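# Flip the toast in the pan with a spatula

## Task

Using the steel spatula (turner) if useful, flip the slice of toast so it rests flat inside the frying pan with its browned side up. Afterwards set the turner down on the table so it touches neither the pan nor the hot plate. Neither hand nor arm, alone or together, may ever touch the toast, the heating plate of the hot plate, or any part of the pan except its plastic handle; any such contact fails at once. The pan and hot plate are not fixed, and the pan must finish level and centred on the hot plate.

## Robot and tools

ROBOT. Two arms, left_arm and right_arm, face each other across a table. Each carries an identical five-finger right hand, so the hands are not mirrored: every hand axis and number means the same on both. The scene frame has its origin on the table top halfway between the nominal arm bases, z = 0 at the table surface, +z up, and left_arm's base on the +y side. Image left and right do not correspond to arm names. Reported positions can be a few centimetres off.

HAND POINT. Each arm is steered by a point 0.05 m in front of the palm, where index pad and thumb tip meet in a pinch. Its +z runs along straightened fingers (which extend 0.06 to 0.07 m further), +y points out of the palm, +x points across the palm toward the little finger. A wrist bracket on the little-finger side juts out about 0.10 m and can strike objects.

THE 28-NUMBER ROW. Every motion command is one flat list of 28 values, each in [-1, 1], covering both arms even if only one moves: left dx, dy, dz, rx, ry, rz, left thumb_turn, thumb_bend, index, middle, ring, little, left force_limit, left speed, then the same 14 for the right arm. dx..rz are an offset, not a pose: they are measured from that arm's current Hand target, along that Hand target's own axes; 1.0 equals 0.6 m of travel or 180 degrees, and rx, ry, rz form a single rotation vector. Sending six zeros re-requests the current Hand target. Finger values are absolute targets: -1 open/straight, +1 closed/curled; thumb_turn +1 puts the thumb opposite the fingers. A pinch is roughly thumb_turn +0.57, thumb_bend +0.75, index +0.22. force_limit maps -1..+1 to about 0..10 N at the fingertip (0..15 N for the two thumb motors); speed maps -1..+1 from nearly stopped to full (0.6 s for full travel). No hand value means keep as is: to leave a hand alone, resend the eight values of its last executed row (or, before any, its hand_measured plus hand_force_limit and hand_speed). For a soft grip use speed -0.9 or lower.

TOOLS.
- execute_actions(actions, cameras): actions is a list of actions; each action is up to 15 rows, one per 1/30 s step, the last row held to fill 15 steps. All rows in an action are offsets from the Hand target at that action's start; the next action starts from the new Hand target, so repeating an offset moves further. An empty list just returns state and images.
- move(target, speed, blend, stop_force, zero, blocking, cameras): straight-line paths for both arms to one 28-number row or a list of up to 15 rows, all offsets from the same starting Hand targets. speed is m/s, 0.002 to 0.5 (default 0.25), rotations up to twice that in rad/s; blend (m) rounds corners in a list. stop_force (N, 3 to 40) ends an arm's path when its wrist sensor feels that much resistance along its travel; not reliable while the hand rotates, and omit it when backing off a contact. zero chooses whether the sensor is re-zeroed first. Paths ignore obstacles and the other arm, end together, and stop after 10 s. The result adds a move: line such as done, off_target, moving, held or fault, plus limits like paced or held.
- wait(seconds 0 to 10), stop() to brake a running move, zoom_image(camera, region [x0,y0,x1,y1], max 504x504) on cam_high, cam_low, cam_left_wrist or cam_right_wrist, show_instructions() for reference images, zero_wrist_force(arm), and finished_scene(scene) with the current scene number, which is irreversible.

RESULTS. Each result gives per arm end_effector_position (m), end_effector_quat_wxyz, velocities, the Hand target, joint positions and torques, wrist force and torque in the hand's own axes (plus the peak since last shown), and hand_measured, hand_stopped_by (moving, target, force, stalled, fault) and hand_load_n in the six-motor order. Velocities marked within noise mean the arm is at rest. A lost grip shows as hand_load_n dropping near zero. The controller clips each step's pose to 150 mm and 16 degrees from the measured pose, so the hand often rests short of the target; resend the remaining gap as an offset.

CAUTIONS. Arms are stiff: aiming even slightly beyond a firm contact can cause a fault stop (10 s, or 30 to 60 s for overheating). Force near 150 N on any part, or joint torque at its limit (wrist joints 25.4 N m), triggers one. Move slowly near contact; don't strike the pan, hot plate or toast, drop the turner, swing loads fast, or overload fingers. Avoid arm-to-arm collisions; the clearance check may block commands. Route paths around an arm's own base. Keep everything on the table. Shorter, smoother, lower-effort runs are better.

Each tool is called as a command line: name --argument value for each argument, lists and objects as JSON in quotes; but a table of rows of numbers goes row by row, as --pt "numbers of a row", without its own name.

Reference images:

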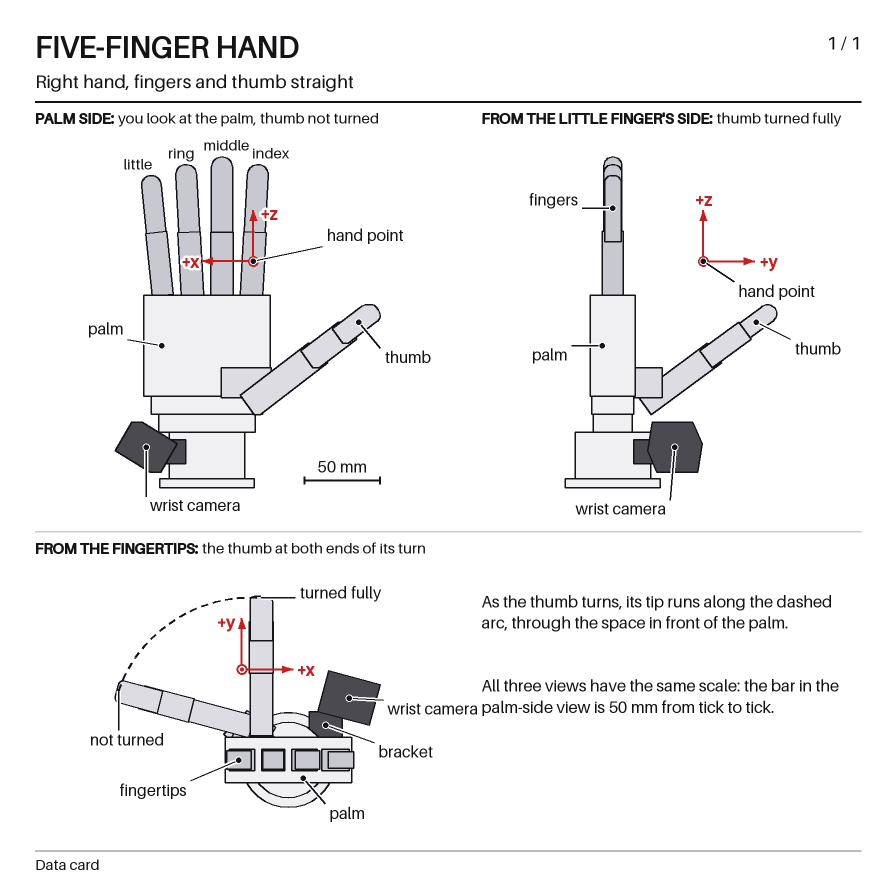

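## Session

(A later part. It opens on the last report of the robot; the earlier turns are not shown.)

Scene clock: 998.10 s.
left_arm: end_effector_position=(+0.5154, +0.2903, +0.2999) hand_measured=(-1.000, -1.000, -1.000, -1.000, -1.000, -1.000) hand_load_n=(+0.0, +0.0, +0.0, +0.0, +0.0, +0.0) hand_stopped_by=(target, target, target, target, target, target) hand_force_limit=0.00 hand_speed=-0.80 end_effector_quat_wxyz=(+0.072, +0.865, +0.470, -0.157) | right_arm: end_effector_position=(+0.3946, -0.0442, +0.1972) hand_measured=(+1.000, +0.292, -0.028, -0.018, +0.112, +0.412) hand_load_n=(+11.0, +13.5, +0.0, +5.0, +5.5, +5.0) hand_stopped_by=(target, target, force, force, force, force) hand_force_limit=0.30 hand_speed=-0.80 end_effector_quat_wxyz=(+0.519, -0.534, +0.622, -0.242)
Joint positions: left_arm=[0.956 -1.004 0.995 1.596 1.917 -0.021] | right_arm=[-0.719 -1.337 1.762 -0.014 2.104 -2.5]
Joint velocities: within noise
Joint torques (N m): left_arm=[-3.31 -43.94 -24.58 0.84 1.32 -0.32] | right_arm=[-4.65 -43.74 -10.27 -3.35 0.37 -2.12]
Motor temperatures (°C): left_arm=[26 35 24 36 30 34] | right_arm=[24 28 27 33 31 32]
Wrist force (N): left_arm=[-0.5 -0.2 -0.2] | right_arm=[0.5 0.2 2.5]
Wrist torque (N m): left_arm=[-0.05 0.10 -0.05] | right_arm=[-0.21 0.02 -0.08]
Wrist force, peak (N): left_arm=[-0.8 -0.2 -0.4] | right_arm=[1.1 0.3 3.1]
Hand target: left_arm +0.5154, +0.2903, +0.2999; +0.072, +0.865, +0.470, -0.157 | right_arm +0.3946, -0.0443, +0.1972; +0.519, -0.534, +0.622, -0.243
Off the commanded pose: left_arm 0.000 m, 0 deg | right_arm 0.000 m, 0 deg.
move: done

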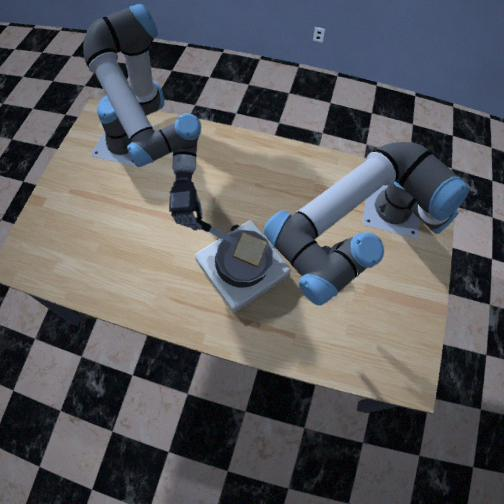

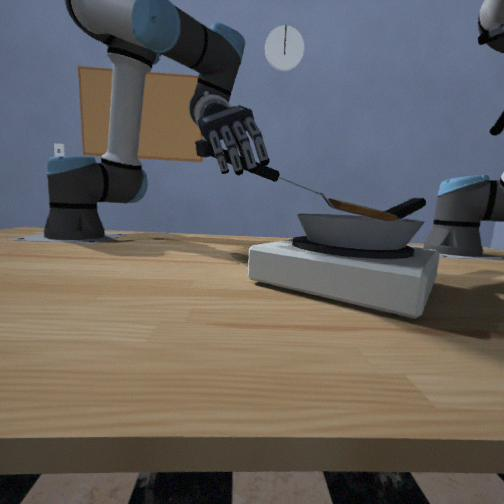

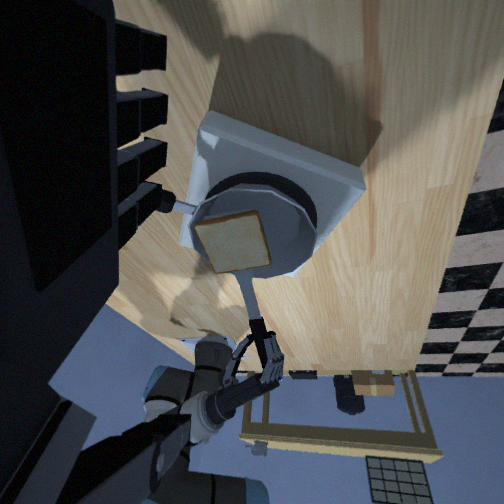

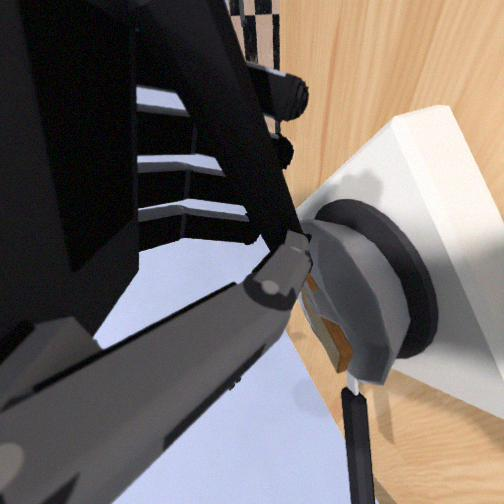

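move --pt "0 0 0 0 0 0 -1 -1 -1 -1 -1 -1 0 -0.8 -0.0284 0.0364 -0.0599 0.0316 0.0716 0.0288 1 0.3 0.35 0.35 0.85 0.95 0.3 -0.8" --pt "0 0 0 0 0 0 -1 -1 -1 -1 -1 -1 0 -0.8 0.0044 0.0443 -0.0184 0.0316 0.0716 0.0288 1 0.3 0.35 0.35 0.85 0.95 0.3 -0.8" --speed 0.06

zoom_image --camera "cam_left_wrist" --region '[140, 170, 340, 370]'

zoom_image --camera "cam_low" --region '[200, 80, 430, 260]'

zoom_image --camera "cam_high" --region '[190, 210, 300, 320]'

Scene clock: 1027.30 s.
left_arm: end_effector_position=(+0.5154, +0.2903, +0.2999) hand_measured=(-1.000, -1.000, -1.000, -1.000, -1.000, -1.000) hand_load_n=(+0.0, +0.0, +0.0, +0.0, +0.0, +0.0) hand_stopped_by=(target, target, target, target, target, target) hand_force_limit=0.00 hand_speed=-0.80 end_effector_quat_wxyz=(+0.072, +0.865, +0.470, -0.157) | right_arm: end_effector_position=(+0.3740, -0.0413, +0.1772) hand_measured=(+1.000, +0.292, -0.028, -0.018, +0.112, +0.412) hand_load_n=(+11.5, +13.5, +0.0, +5.0, +6.0, +5.0) hand_stopped_by=(target, target, force, force, force, force) hand_force_limit=0.30 hand_speed=-0.80 end_effector_quat_wxyz=(+0.482, -0.449, +0.687, -0.308)
Joint positions: left_arm=[0.956 -1.004 0.995 1.596 1.917 -0.021] | right_arm=[-0.562 -1.184 1.633 0.144 2.474 -2.232]
Joint velocities: within noise
Joint torques (N m): left_arm=[-2.97 -42.83 -24.34 0.7 1.27 -0.37] | right_arm=[7.59 -25.78 -28.79 3.22 2.65 2.79]
Motor temperatures (°C): left_arm=[26 35 24 36 30 33] | right_arm=[24 28 27 33 31 32]
Wrist force (N): left_arm=[-0.9 -0.1 0.0] | right_arm=[0.6 0.1 2.3]
Wrist torque (N m): left_arm=[-0.04 0.16 -0.08] | right_arm=[-0.23 0.00 -0.08]
Wrist force, peak (N): left_arm=[-0.9 -0.1 -0.2] | right_arm=[0.9 0.3 3.2]
Hand target: left_arm +0.5154, +0.2903, +0.2999; +0.072, +0.865, +0.470, -0.157 | right_arm +0.3740, -0.0412, +0.1773; +0.482, -0.449, +0.687, -0.308
Off the commanded pose: left_arm 0.000 m, 0 deg | right_arm 0.000 m, 0 deg.
move: done

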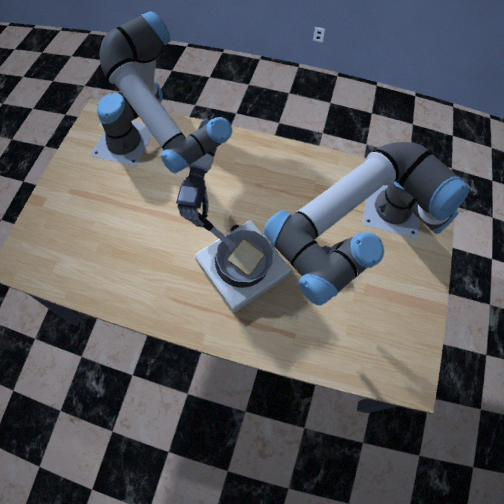

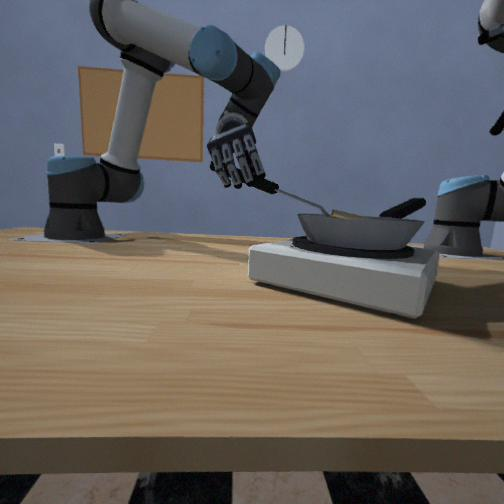

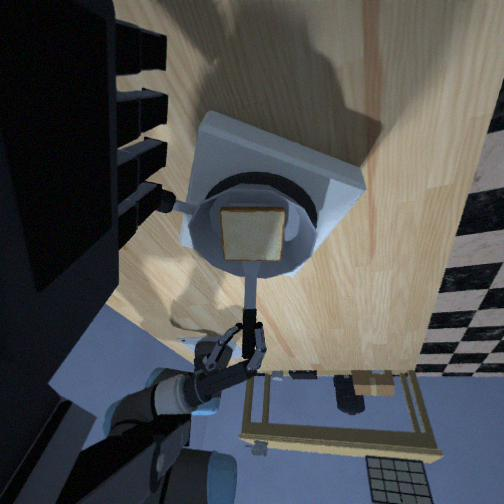

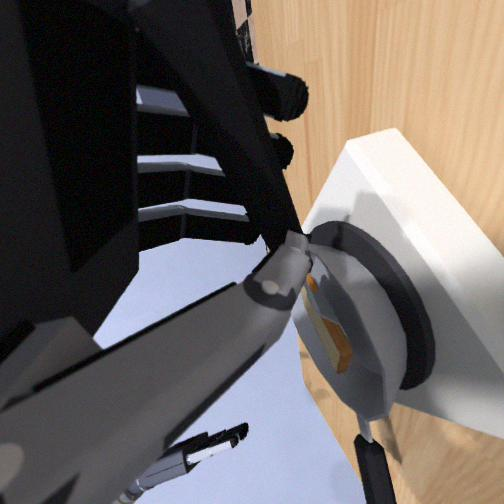

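Scaled by 2.520.

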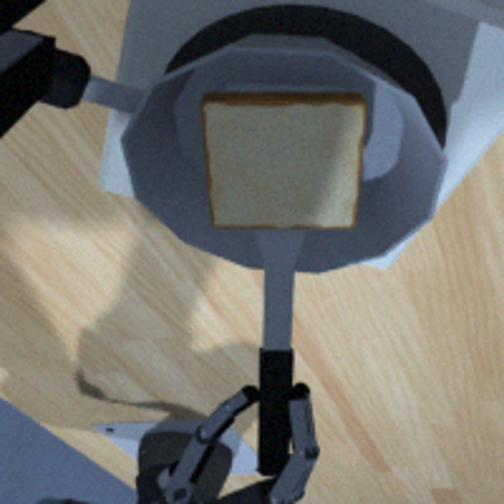

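Scaled by 2.191.

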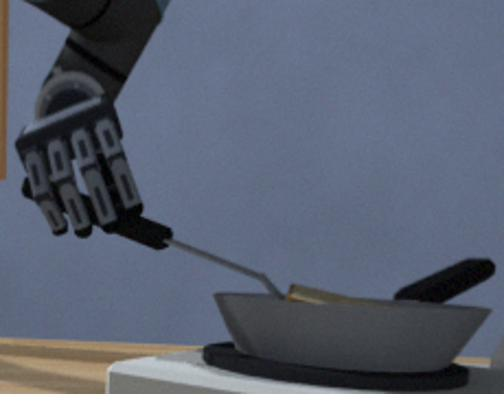

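Scaled by 4.582.

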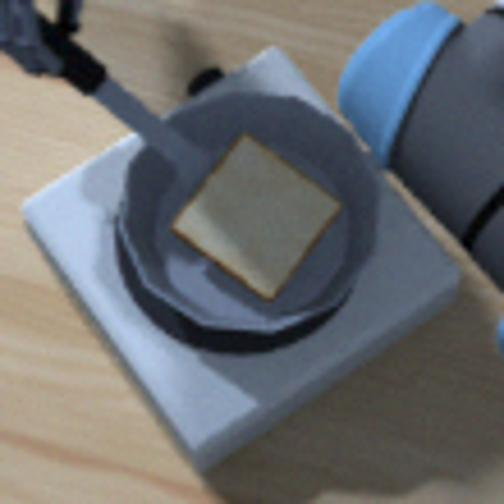

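move --target '[0,0,0,0,0,0,-1,-1,-1,-1,-1,-1,0,-0.8,0.0080,-0.0181,0.0293,-0.0674,0.0315,0.0374,1,0.3,0.35,0.35,0.85,0.95,0.3,-0.8]' --speed 0.04

zoom_image --camera "cam_left_wrist" --region '[140, 170, 340, 370]'

zoom_image --camera "cam_low" --region '[200, 80, 430, 260]'

zoom_image --camera "cam_high" --region '[190, 210, 300, 320]'

Scene clock: 1042.20 s.
left_arm: end_effector_position=(+0.5154, +0.2903, +0.2999) hand_measured=(-1.000, -1.000, -1.000, -1.000, -1.000, -1.000) hand_load_n=(+0.0, +0.0, +0.0, +0.0, +0.0, +0.0) hand_stopped_by=(target, target, target, target, target, target) hand_force_limit=0.00 hand_speed=-0.80 end_effector_quat_wxyz=(+0.072, +0.865, +0.470, -0.157) | right_arm: end_effector_position=(+0.3934, -0.0499, +0.1787) hand_measured=(+1.000, +0.292, -0.028, -0.018, +0.112, +0.412) hand_load_n=(+11.5, +13.5, +0.0, +5.0, +6.0, +4.5) hand_stopped_by=(target, target, force, force, force, force) hand_force_limit=0.30 hand_speed=-0.80 end_effector_quat_wxyz=(+0.415, -0.440, +0.764, -0.226) end_effector_velocity=(+0.000, +0.001, +0.001) end_effector_angular_velocity=(+0.000, -0.006, +0.002)
Joint positions: left_arm=[0.956 -1.004 0.995 1.596 1.917 -0.021] | right_arm=[-0.672 -1.172 1.532 0.439 2.259 -2.015]
Joint velocities: left_arm=[within noise] | right_arm=[0.003 0 0 -0.006 0.004 -0.003]
Joint torques (N m): left_arm=[-4.04 -42.55 -23.83 0.77 1.34 -0.16] | right_arm=[7.85 -25.71 -11.21 -2.23 2.71 -2.49]
Motor temperatures (°C): left_arm=[26 35 24 36 30 33] | right_arm=[24 28 27 33 31 32]
Wrist force (N): left_arm=[-0.4 0.0 -0.3] | right_arm=[0.7 0.1 2.6]
Wrist torque (N m): left_arm=[-0.01 0.09 -0.05] | right_arm=[-0.17 0.00 -0.09]
Wrist force, peak (N): left_arm=[-1.0 -0.3 -0.3] | right_arm=[0.6 0.0 3.1]
Hand target: left_arm +0.5154, +0.2903, +0.2999; +0.072, +0.865, +0.470, -0.157 | right_arm +0.3933, -0.0499, +0.1786; +0.415, -0.440, +0.763, -0.226
Off the commanded pose: left_arm 0.000 m, 0 deg | right_arm 0.000 m, 0 deg.
move: done

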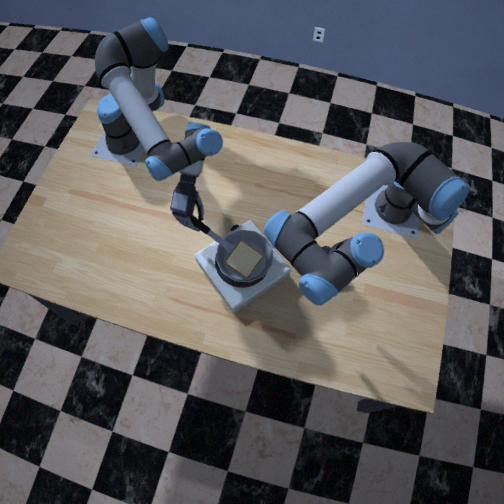

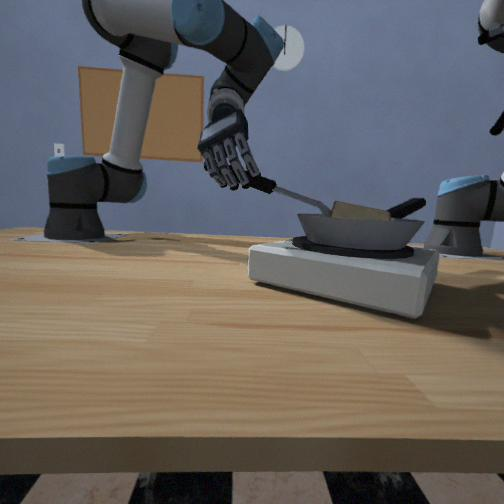

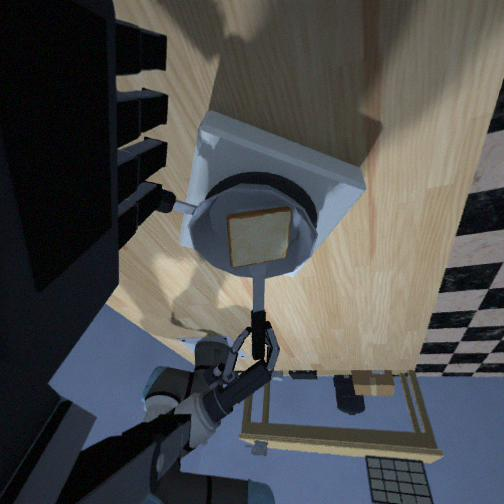

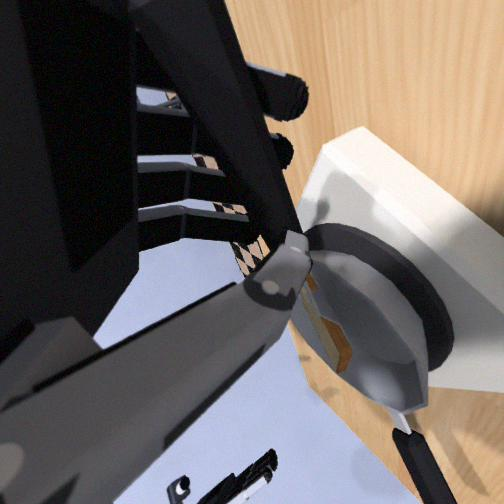

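Scaled by 2.520.

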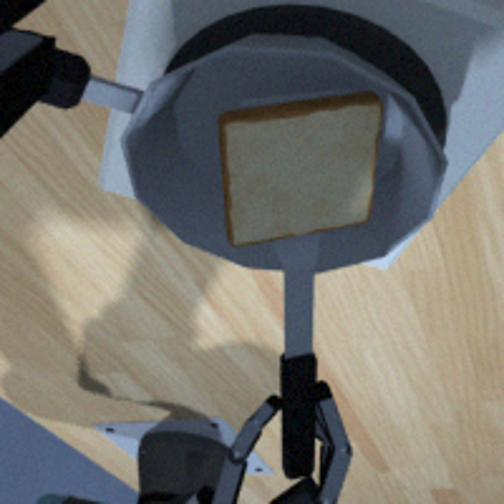

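Scaled by 2.191.

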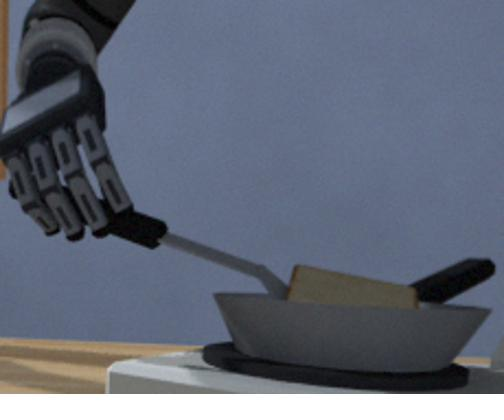

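Scaled by 4.582.

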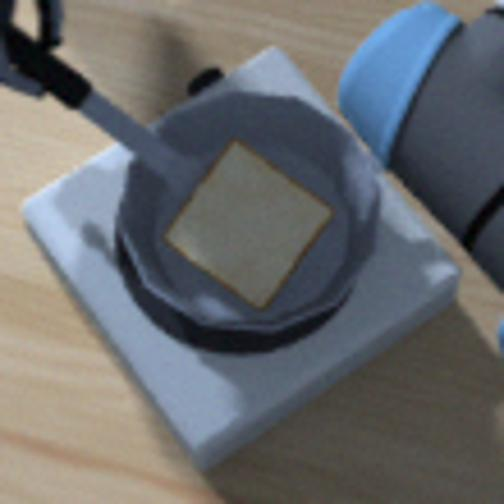

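move --target '[0,0,0,0,0,0,-1,-1,-1,-1,-1,-1,0,-0.8,0.0023,-0.0261,0.0259,-0.0674,0.0315,0.0374,1,0.3,0.35,0.35,0.85,0.95,0.3,-0.8]' --speed 0.04

zoom_image --camera "cam_left_wrist" --region '[140, 170, 340, 370]'

zoom_image --camera "cam_low" --region '[200, 80, 430, 260]'

zoom_image --camera "cam_high" --region '[190, 210, 300, 320]'

Scene clock: 1052.70 s.
left_arm: end_effector_position=(+0.5154, +0.2903, +0.2999) hand_measured=(-1.000, -1.000, -1.000, -1.000, -1.000, -1.000) hand_load_n=(+0.0, +0.0, +0.0, +0.0, +0.0, +0.0) hand_stopped_by=(target, target, target, target, target, target) hand_force_limit=0.00 hand_speed=-0.80 end_effector_quat_wxyz=(+0.072, +0.865, +0.470, -0.157) | right_arm: end_effector_position=(+0.4135, -0.0588, +0.1806) hand_measured=(+1.000, +0.292, -0.028, -0.018, +0.112, +0.412) hand_load_n=(+11.5, +13.0, +0.0, +5.5, +6.0, +4.5) hand_stopped_by=(target, target, force, force, force, force) hand_force_limit=0.30 hand_speed=-0.80 end_effector_quat_wxyz=(+0.340, -0.424, +0.827, -0.141) end_effector_velocity=(+0.001, +0.000, +0.001) end_effector_angular_velocity=(-0.001, -0.008, -0.003)
Joint positions: left_arm=[0.956 -1.004 0.995 1.596 1.917 -0.021] | right_arm=[-0.8 -1.15 1.437 0.654 2.018 -1.903]
Joint velocities: left_arm=[within noise] | right_arm=[0.002 0 -0.001 -0.005 0.007 0]
Joint torques (N m): left_arm=[-3.08 -43.13 -23.88 0.82 1.15 -0.02] | right_arm=[8.73 -31.9 -12.05 -1.47 2.48 -0.64]
Motor temperatures (°C): left_arm=[26 35 24 36 30 33] | right_arm=[24 28 27 33 31 32]
Wrist force (N): left_arm=[-0.3 -0.3 -0.2] | right_arm=[0.4 0.2 2.4]
Wrist torque (N m): left_arm=[-0.07 0.08 -0.05] | right_arm=[-0.12 0.09 -0.13]
Wrist force, peak (N): left_arm=[-0.8 0.2 -0.6] | right_arm=[0.2 0.1 3.0]
Hand target: left_arm +0.5154, +0.2903, +0.2999; +0.072, +0.865, +0.470, -0.157 | right_arm +0.4135, -0.0587, +0.1806; +0.340, -0.424, +0.827, -0.141
Off the commanded pose: left_arm 0.000 m, 0 deg | right_arm 0.000 m, 0 deg.
move: done

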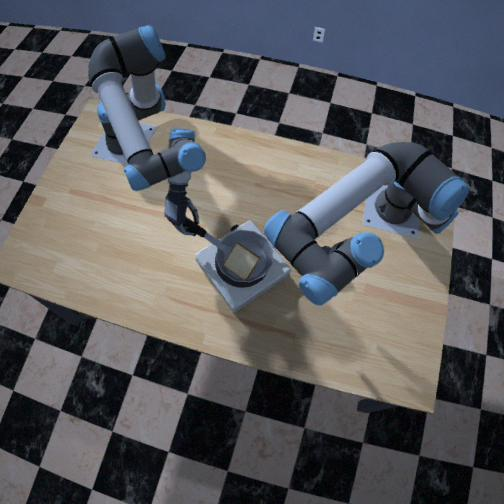

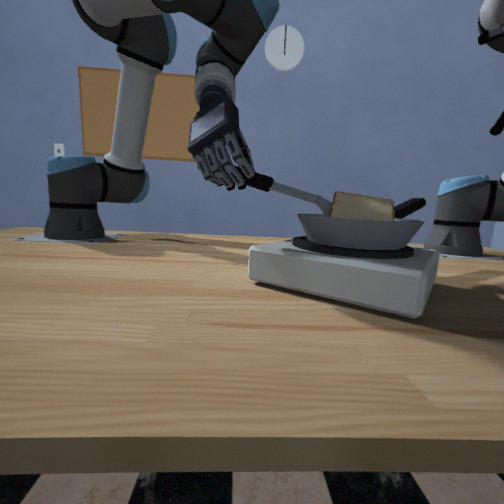

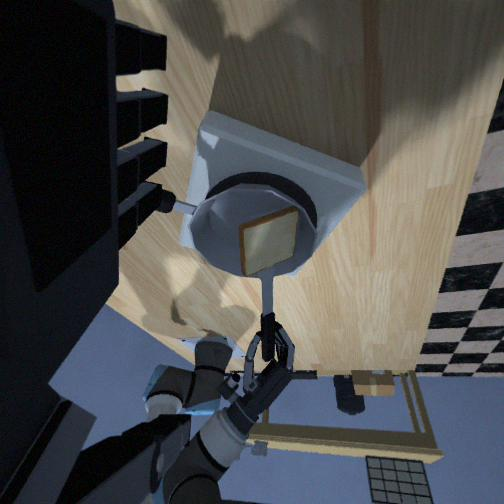

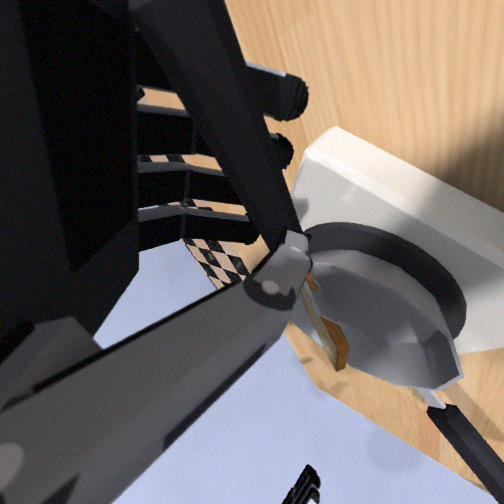

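Scaled by 2.520.

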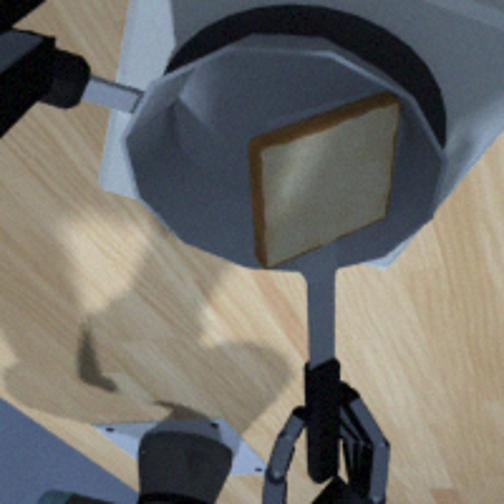

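Scaled by 2.191.

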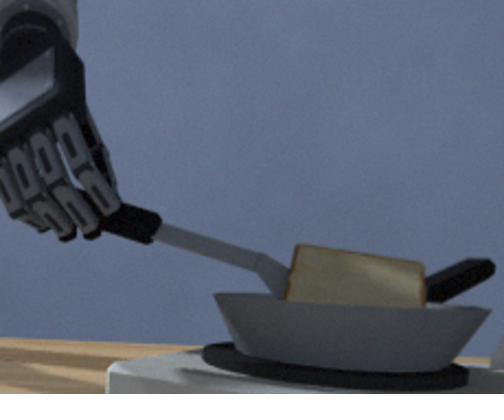

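Scaled by 4.582.

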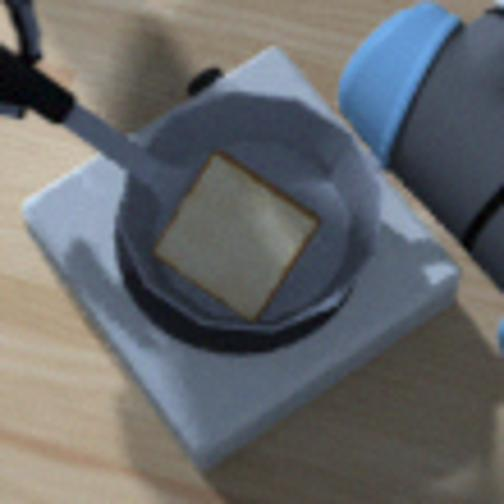

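move --target '[0,0,0,0,0,0,-1,-1,-1,-1,-1,-1,0,-0.8,-0.0027,-0.0262,0.0171,-0.0674,0.0315,0.0374,1,0.3,0.35,0.35,0.85,0.95,0.3,-0.8]' --speed 0.04

zoom_image --camera "cam_left_wrist" --region '[140, 170, 340, 370]'

zoom_image --camera "cam_low" --region '[200, 80, 430, 260]'

zoom_image --camera "cam_high" --region '[190, 210, 300, 320]'

Scene clock: 1067.30 s.
left_arm: end_effector_position=(+0.5154, +0.2903, +0.2999) hand_measured=(-1.000, -1.000, -1.000, -1.000, -1.000, -1.000) hand_load_n=(+0.0, +0.0, +0.0, +0.0, +0.0, +0.0) hand_stopped_by=(target, target, target, target, target, target) hand_force_limit=0.00 hand_speed=-0.80 end_effector_quat_wxyz=(+0.072, +0.865, +0.470, -0.157) | right_arm: end_effector_position=(+0.4307, -0.0664, +0.1820) hand_measured=(+1.000, +0.292, -0.028, -0.018, +0.112, +0.412) hand_load_n=(+12.0, +12.5, +0.0, +5.5, +6.0, +4.5) hand_stopped_by=(target, target, force, force, force, force) hand_force_limit=0.30 hand_speed=-0.80 end_effector_quat_wxyz=(+0.260, -0.401, +0.877, -0.054) end_effector_velocity=(+0.001, +0.000, -0.001) end_effector_angular_velocity=(-0.003, -0.006, -0.001)
Joint positions: left_arm=[0.956 -1.004 0.995 1.596 1.917 -0.021] | right_arm=[-0.925 -1.105 1.341 0.835 1.778 -1.844]
Joint velocities: left_arm=[within noise] | right_arm=[0.002 0.001 0 -0.004 0.007 0]
Joint torques (N m): left_arm=[-3.05 -42.61 -23.24 0.74 1.05 -0.02] | right_arm=[5.97 -41.18 -11.44 -1.76 1.9 1.06]
Motor temperatures (°C): left_arm=[26 35 24 36 30 33] | right_arm=[23 28 27 33 31 32]
Wrist force (N): left_arm=[-0.8 -0.1 -0.4] | right_arm=[0.5 0.2 2.3]
Wrist torque (N m): left_arm=[-0.02 0.15 -0.08] | right_arm=[-0.04 0.09 -0.12]
Wrist force, peak (N): left_arm=[-0.7 0.0 -0.5] | right_arm=[0.4 0.4 2.8]
Hand target: left_arm +0.5154, +0.2903, +0.2999; +0.072, +0.865, +0.470, -0.157 | right_arm +0.4306, -0.0663, +0.1820; +0.260, -0.401, +0.877, -0.054
Off the commanded pose: left_arm 0.000 m, 0 deg | right_arm 0.000 m, 0 deg.
move: done

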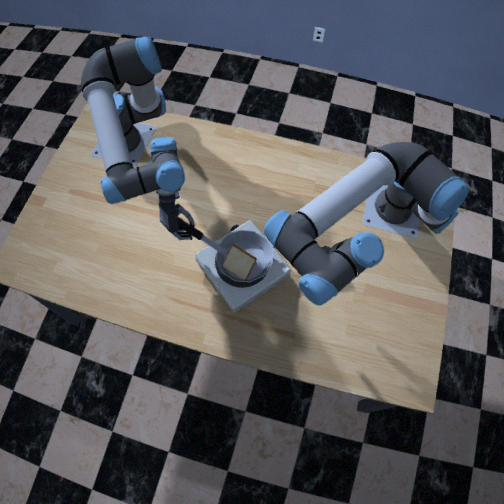

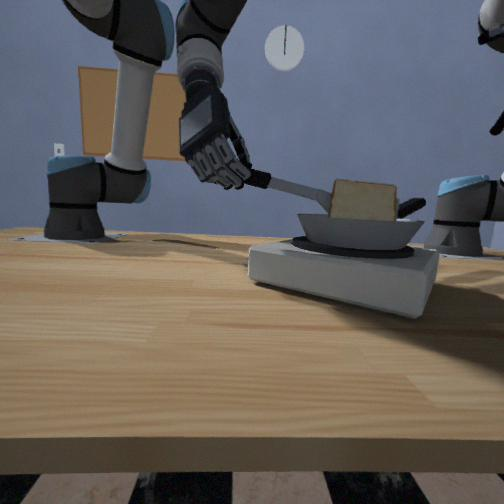

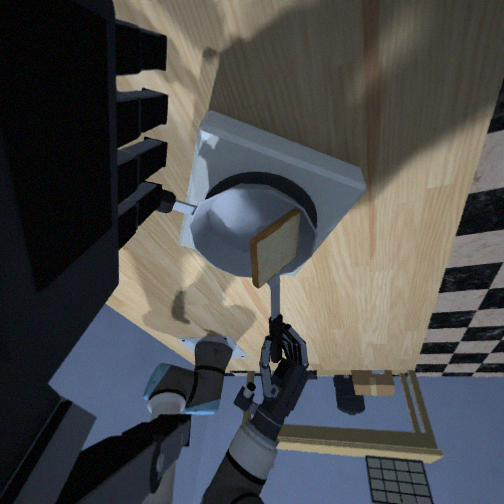

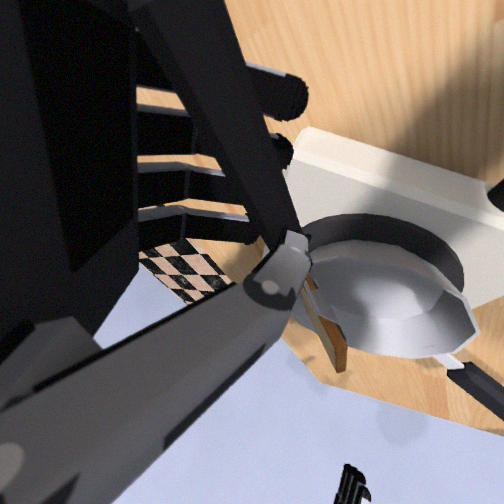

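Scaled by 2.520.

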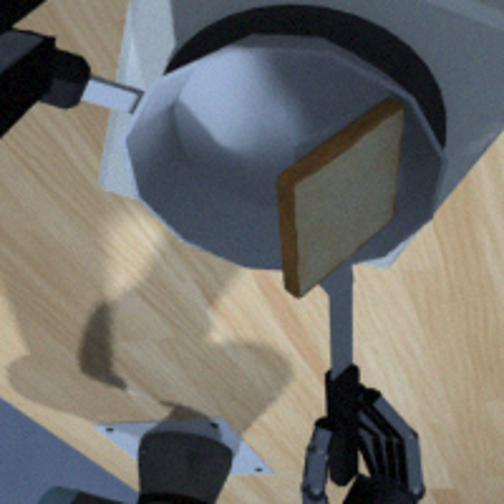

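Scaled by 2.191.

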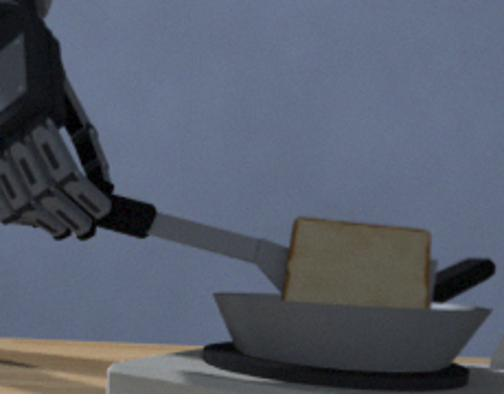

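Scaled by 4.582.

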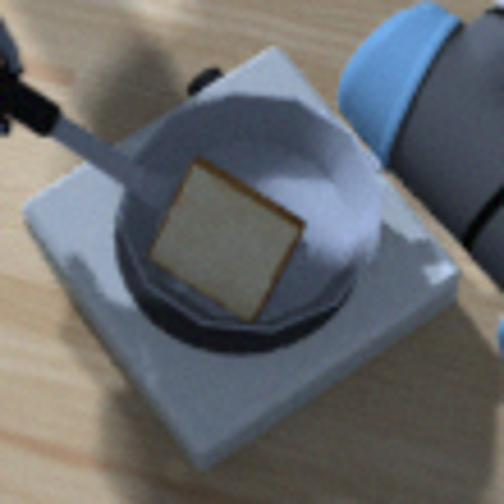

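move --target '[0,0,0,0,0,0,-1,-1,-1,-1,-1,-1,0,-0.8,-0.0038,-0.0270,0.0158,-0.0674,0.0315,0.0374,1,0.3,0.35,0.35,0.85,0.95,0.3,-0.8]' --speed 0.04

zoom_image --camera "cam_left_wrist" --region '[140, 170, 340, 370]'

zoom_image --camera "cam_low" --region '[200, 80, 430, 260]'

zoom_image --camera "cam_high" --region '[190, 210, 300, 320]'

Scene clock: 1078.30 s.
left_arm: end_effector_position=(+0.5154, +0.2903, +0.2999) hand_measured=(-1.000, -1.000, -1.000, -1.000, -1.000, -1.000) hand_load_n=(+0.0, +0.0, +0.0, +0.0, +0.0, +0.0) hand_stopped_by=(target, target, target, target, target, target) hand_force_limit=0.00 hand_speed=-0.80 end_effector_quat_wxyz=(+0.072, +0.865, +0.470, -0.157) | right_arm: end_effector_position=(+0.4476, -0.0745, +0.1797) hand_measured=(+1.000, +0.292, -0.028, -0.018, +0.112, +0.412) hand_load_n=(+12.0, +12.0, +0.0, +6.0, +6.0, +4.5) hand_stopped_by=(target, target, force, force, force, force) hand_force_limit=0.30 hand_speed=-0.80 end_effector_quat_wxyz=(+0.175, -0.371, +0.911, +0.035) end_effector_velocity=(+0.001, +0.000, -0.001) end_effector_angular_velocity=(-0.004, -0.005, +0.000)
Joint positions: left_arm=[0.956 -1.004 0.995 1.596 1.917 -0.021] | right_arm=[-1.045 -1.032 1.25 0.994 1.548 -1.823]
Joint velocities: left_arm=[within noise] | right_arm=[0.002 0.001 0 -0.004 0.007 0]
Joint torques (N m): left_arm=[-2.86 -41.33 -24.02 0.6 1.3 -0.21] | right_arm=[7.05 -50.82 -11.98 -0.99 1.54 2.3]
Motor temperatures (°C): left_arm=[26 35 24 36 30 33] | right_arm=[23 28 27 33 31 32]
Wrist force (N): left_arm=[-0.2 0.0 -0.3] | right_arm=[0.5 0.1 2.0]
Wrist torque (N m): left_arm=[-0.02 0.06 -0.03] | right_arm=[-0.05 0.09 -0.16]
Wrist force, peak (N): left_arm=[-0.8 -0.1 -0.6] | right_arm=[0.8 0.6 2.7]
Hand target: left_arm +0.5154, +0.2903, +0.2999; +0.072, +0.865, +0.470, -0.157 | right_arm +0.4476, -0.0745, +0.1797; +0.175, -0.371, +0.911, +0.035
Off the commanded pose: left_arm 0.000 m, 0 deg | right_arm 0.000 m, 0 deg.
move: done

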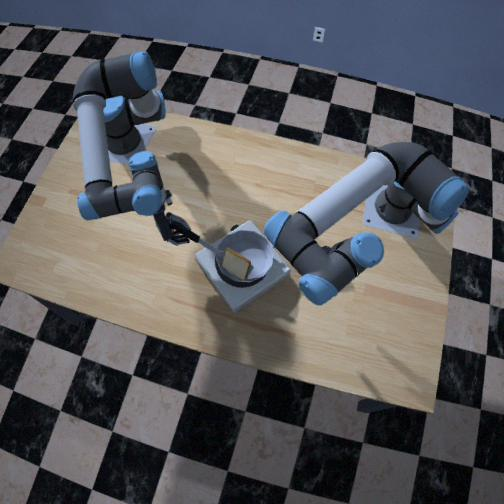

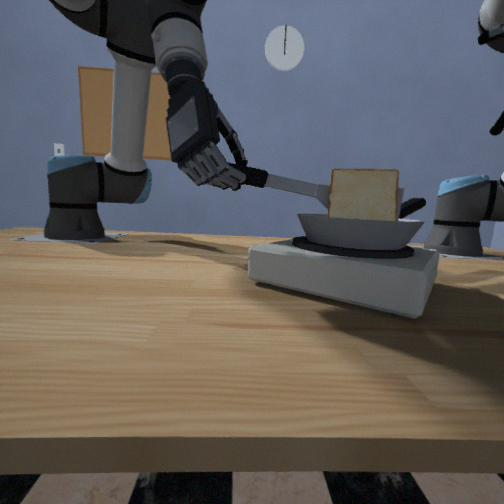

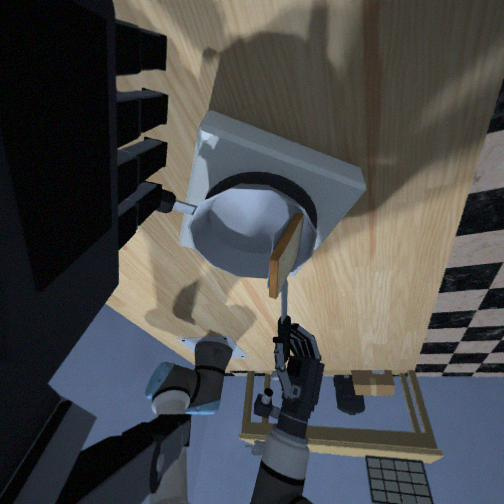

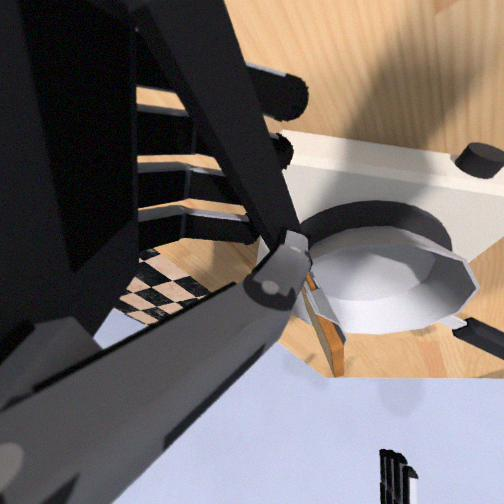

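Scaled by 2.520.

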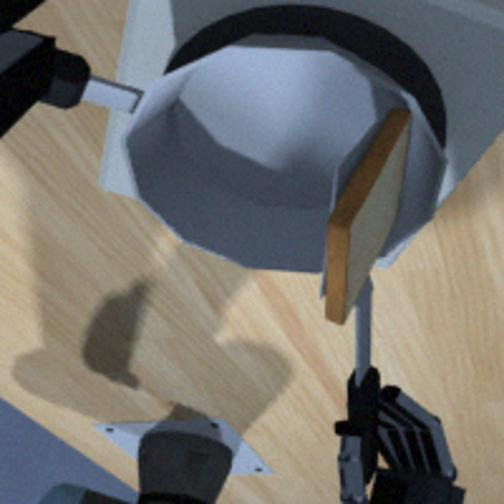

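Scaled by 2.191.

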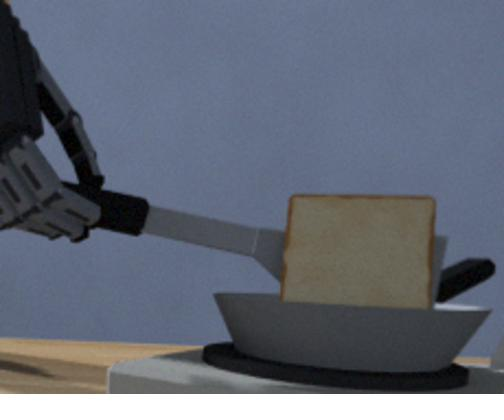

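Scaled by 4.582.

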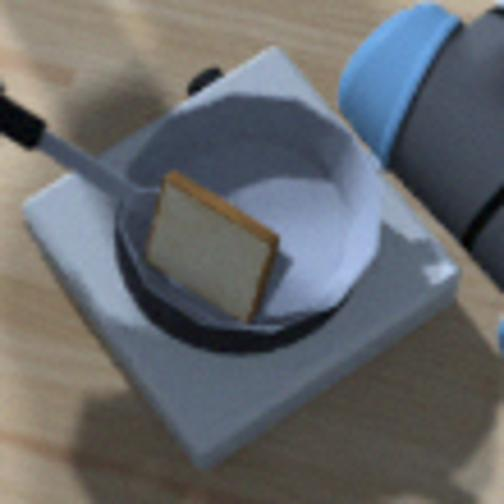

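move --target '[0,0,0,0,0,0,-1,-1,-1,-1,-1,-1,0,-0.8,-0.0048,-0.0272,0.0142,-0.0674,0.0315,0.0374,1,0.3,0.35,0.35,0.85,0.95,0.3,-0.8]' --speed 0.03

zoom_image --camera "cam_left_wrist" --region '[140, 170, 340, 370]'

zoom_image --camera "cam_low" --region '[200, 80, 430, 260]'

zoom_image --camera "cam_high" --region '[190, 210, 300, 320]'

Scene clock: 1092.97 s.
left_arm: end_effector_position=(+0.5154, +0.2903, +0.2999) hand_measured=(-1.000, -1.000, -1.000, -1.000, -1.000, -1.000) hand_load_n=(+0.0, +0.0, +0.0, +0.0, +0.0, +0.0) hand_stopped_by=(target, target, target, target, target, target) hand_force_limit=0.00 hand_speed=-0.80 end_effector_quat_wxyz=(+0.072, +0.865, +0.470, -0.157) | right_arm: end_effector_position=(+0.4633, -0.0827, +0.1738) hand_measured=(+1.000, +0.292, -0.028, -0.018, +0.112, +0.412) hand_load_n=(+11.5, +13.5, +0.0, +4.5, +5.5, +4.5) hand_stopped_by=(target, target, force, force, force, force) hand_force_limit=0.30 hand_speed=-0.80 end_effector_quat_wxyz=(+0.088, -0.335, +0.930, +0.123)
Joint positions: left_arm=[0.956 -1.004 0.995 1.596 1.917 -0.021] | right_arm=[-1.153 -0.935 1.168 1.144 1.338 -1.829]
Joint velocities: within noise
Joint torques (N m): left_arm=[-2.81 -42.9 -23.83 0.75 1.37 0.11] | right_arm=[7.47 -51.83 -17.67 -0.43 2.07 -1.56]
Motor temperatures (°C): left_arm=[26 35 24 36 30 33] | right_arm=[23 28 27 33 31 32]
Wrist force (N): left_arm=[-0.3 -0.1 -0.2] | right_arm=[1.5 1.6 1.4]
Wrist torque (N m): left_arm=[-0.05 0.08 -0.04] | right_arm=[-0.24 0.11 -0.42]
Wrist force, peak (N): left_arm=[-0.7 -0.5 -0.3] | right_arm=[1.6 1.8 1.8]
Hand target: left_arm +0.5154, +0.2903, +0.2999; +0.072, +0.865, +0.470, -0.157 | right_arm +0.4632, -0.0827, +0.1738; +0.088, -0.335, +0.930, +0.122
Off the commanded pose: left_arm 0.000 m, 0 deg | right_arm 0.000 m, 0 deg.
move: done

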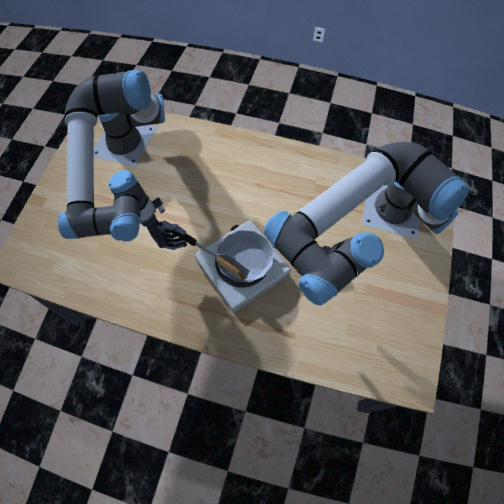

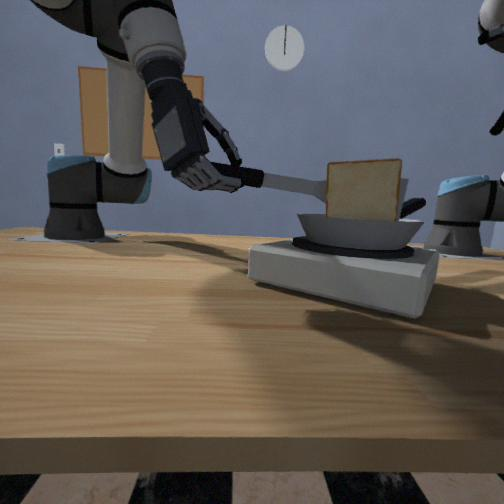

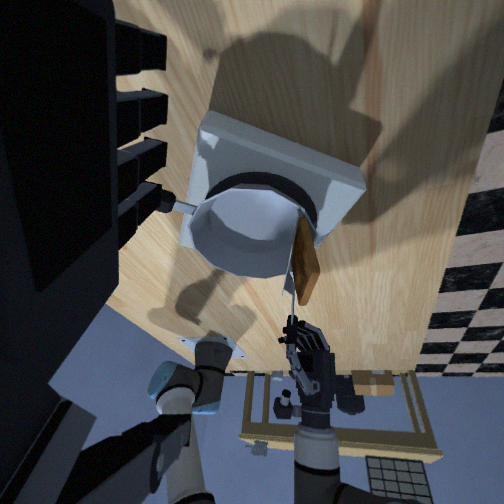

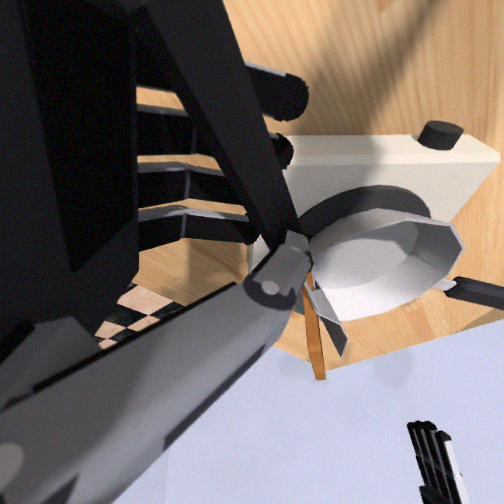

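Scaled by 2.520.

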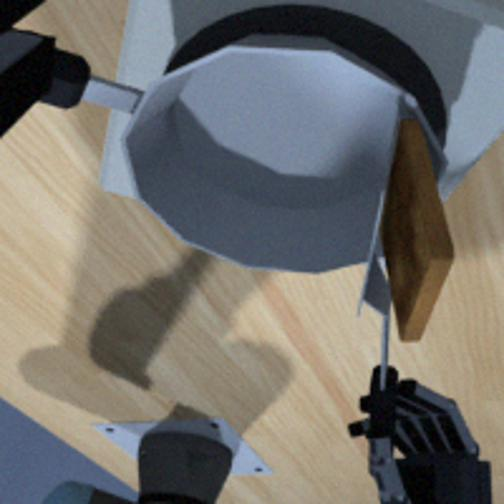

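Scaled by 2.191.

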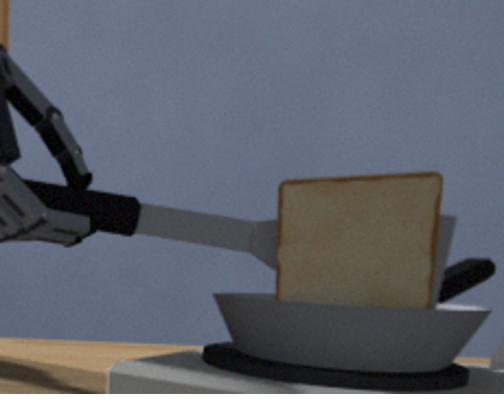

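Scaled by 4.582.

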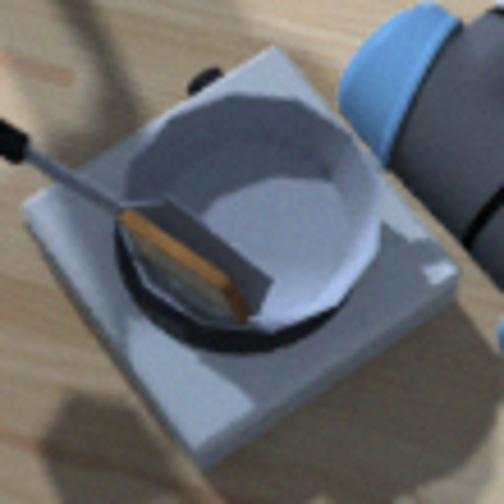

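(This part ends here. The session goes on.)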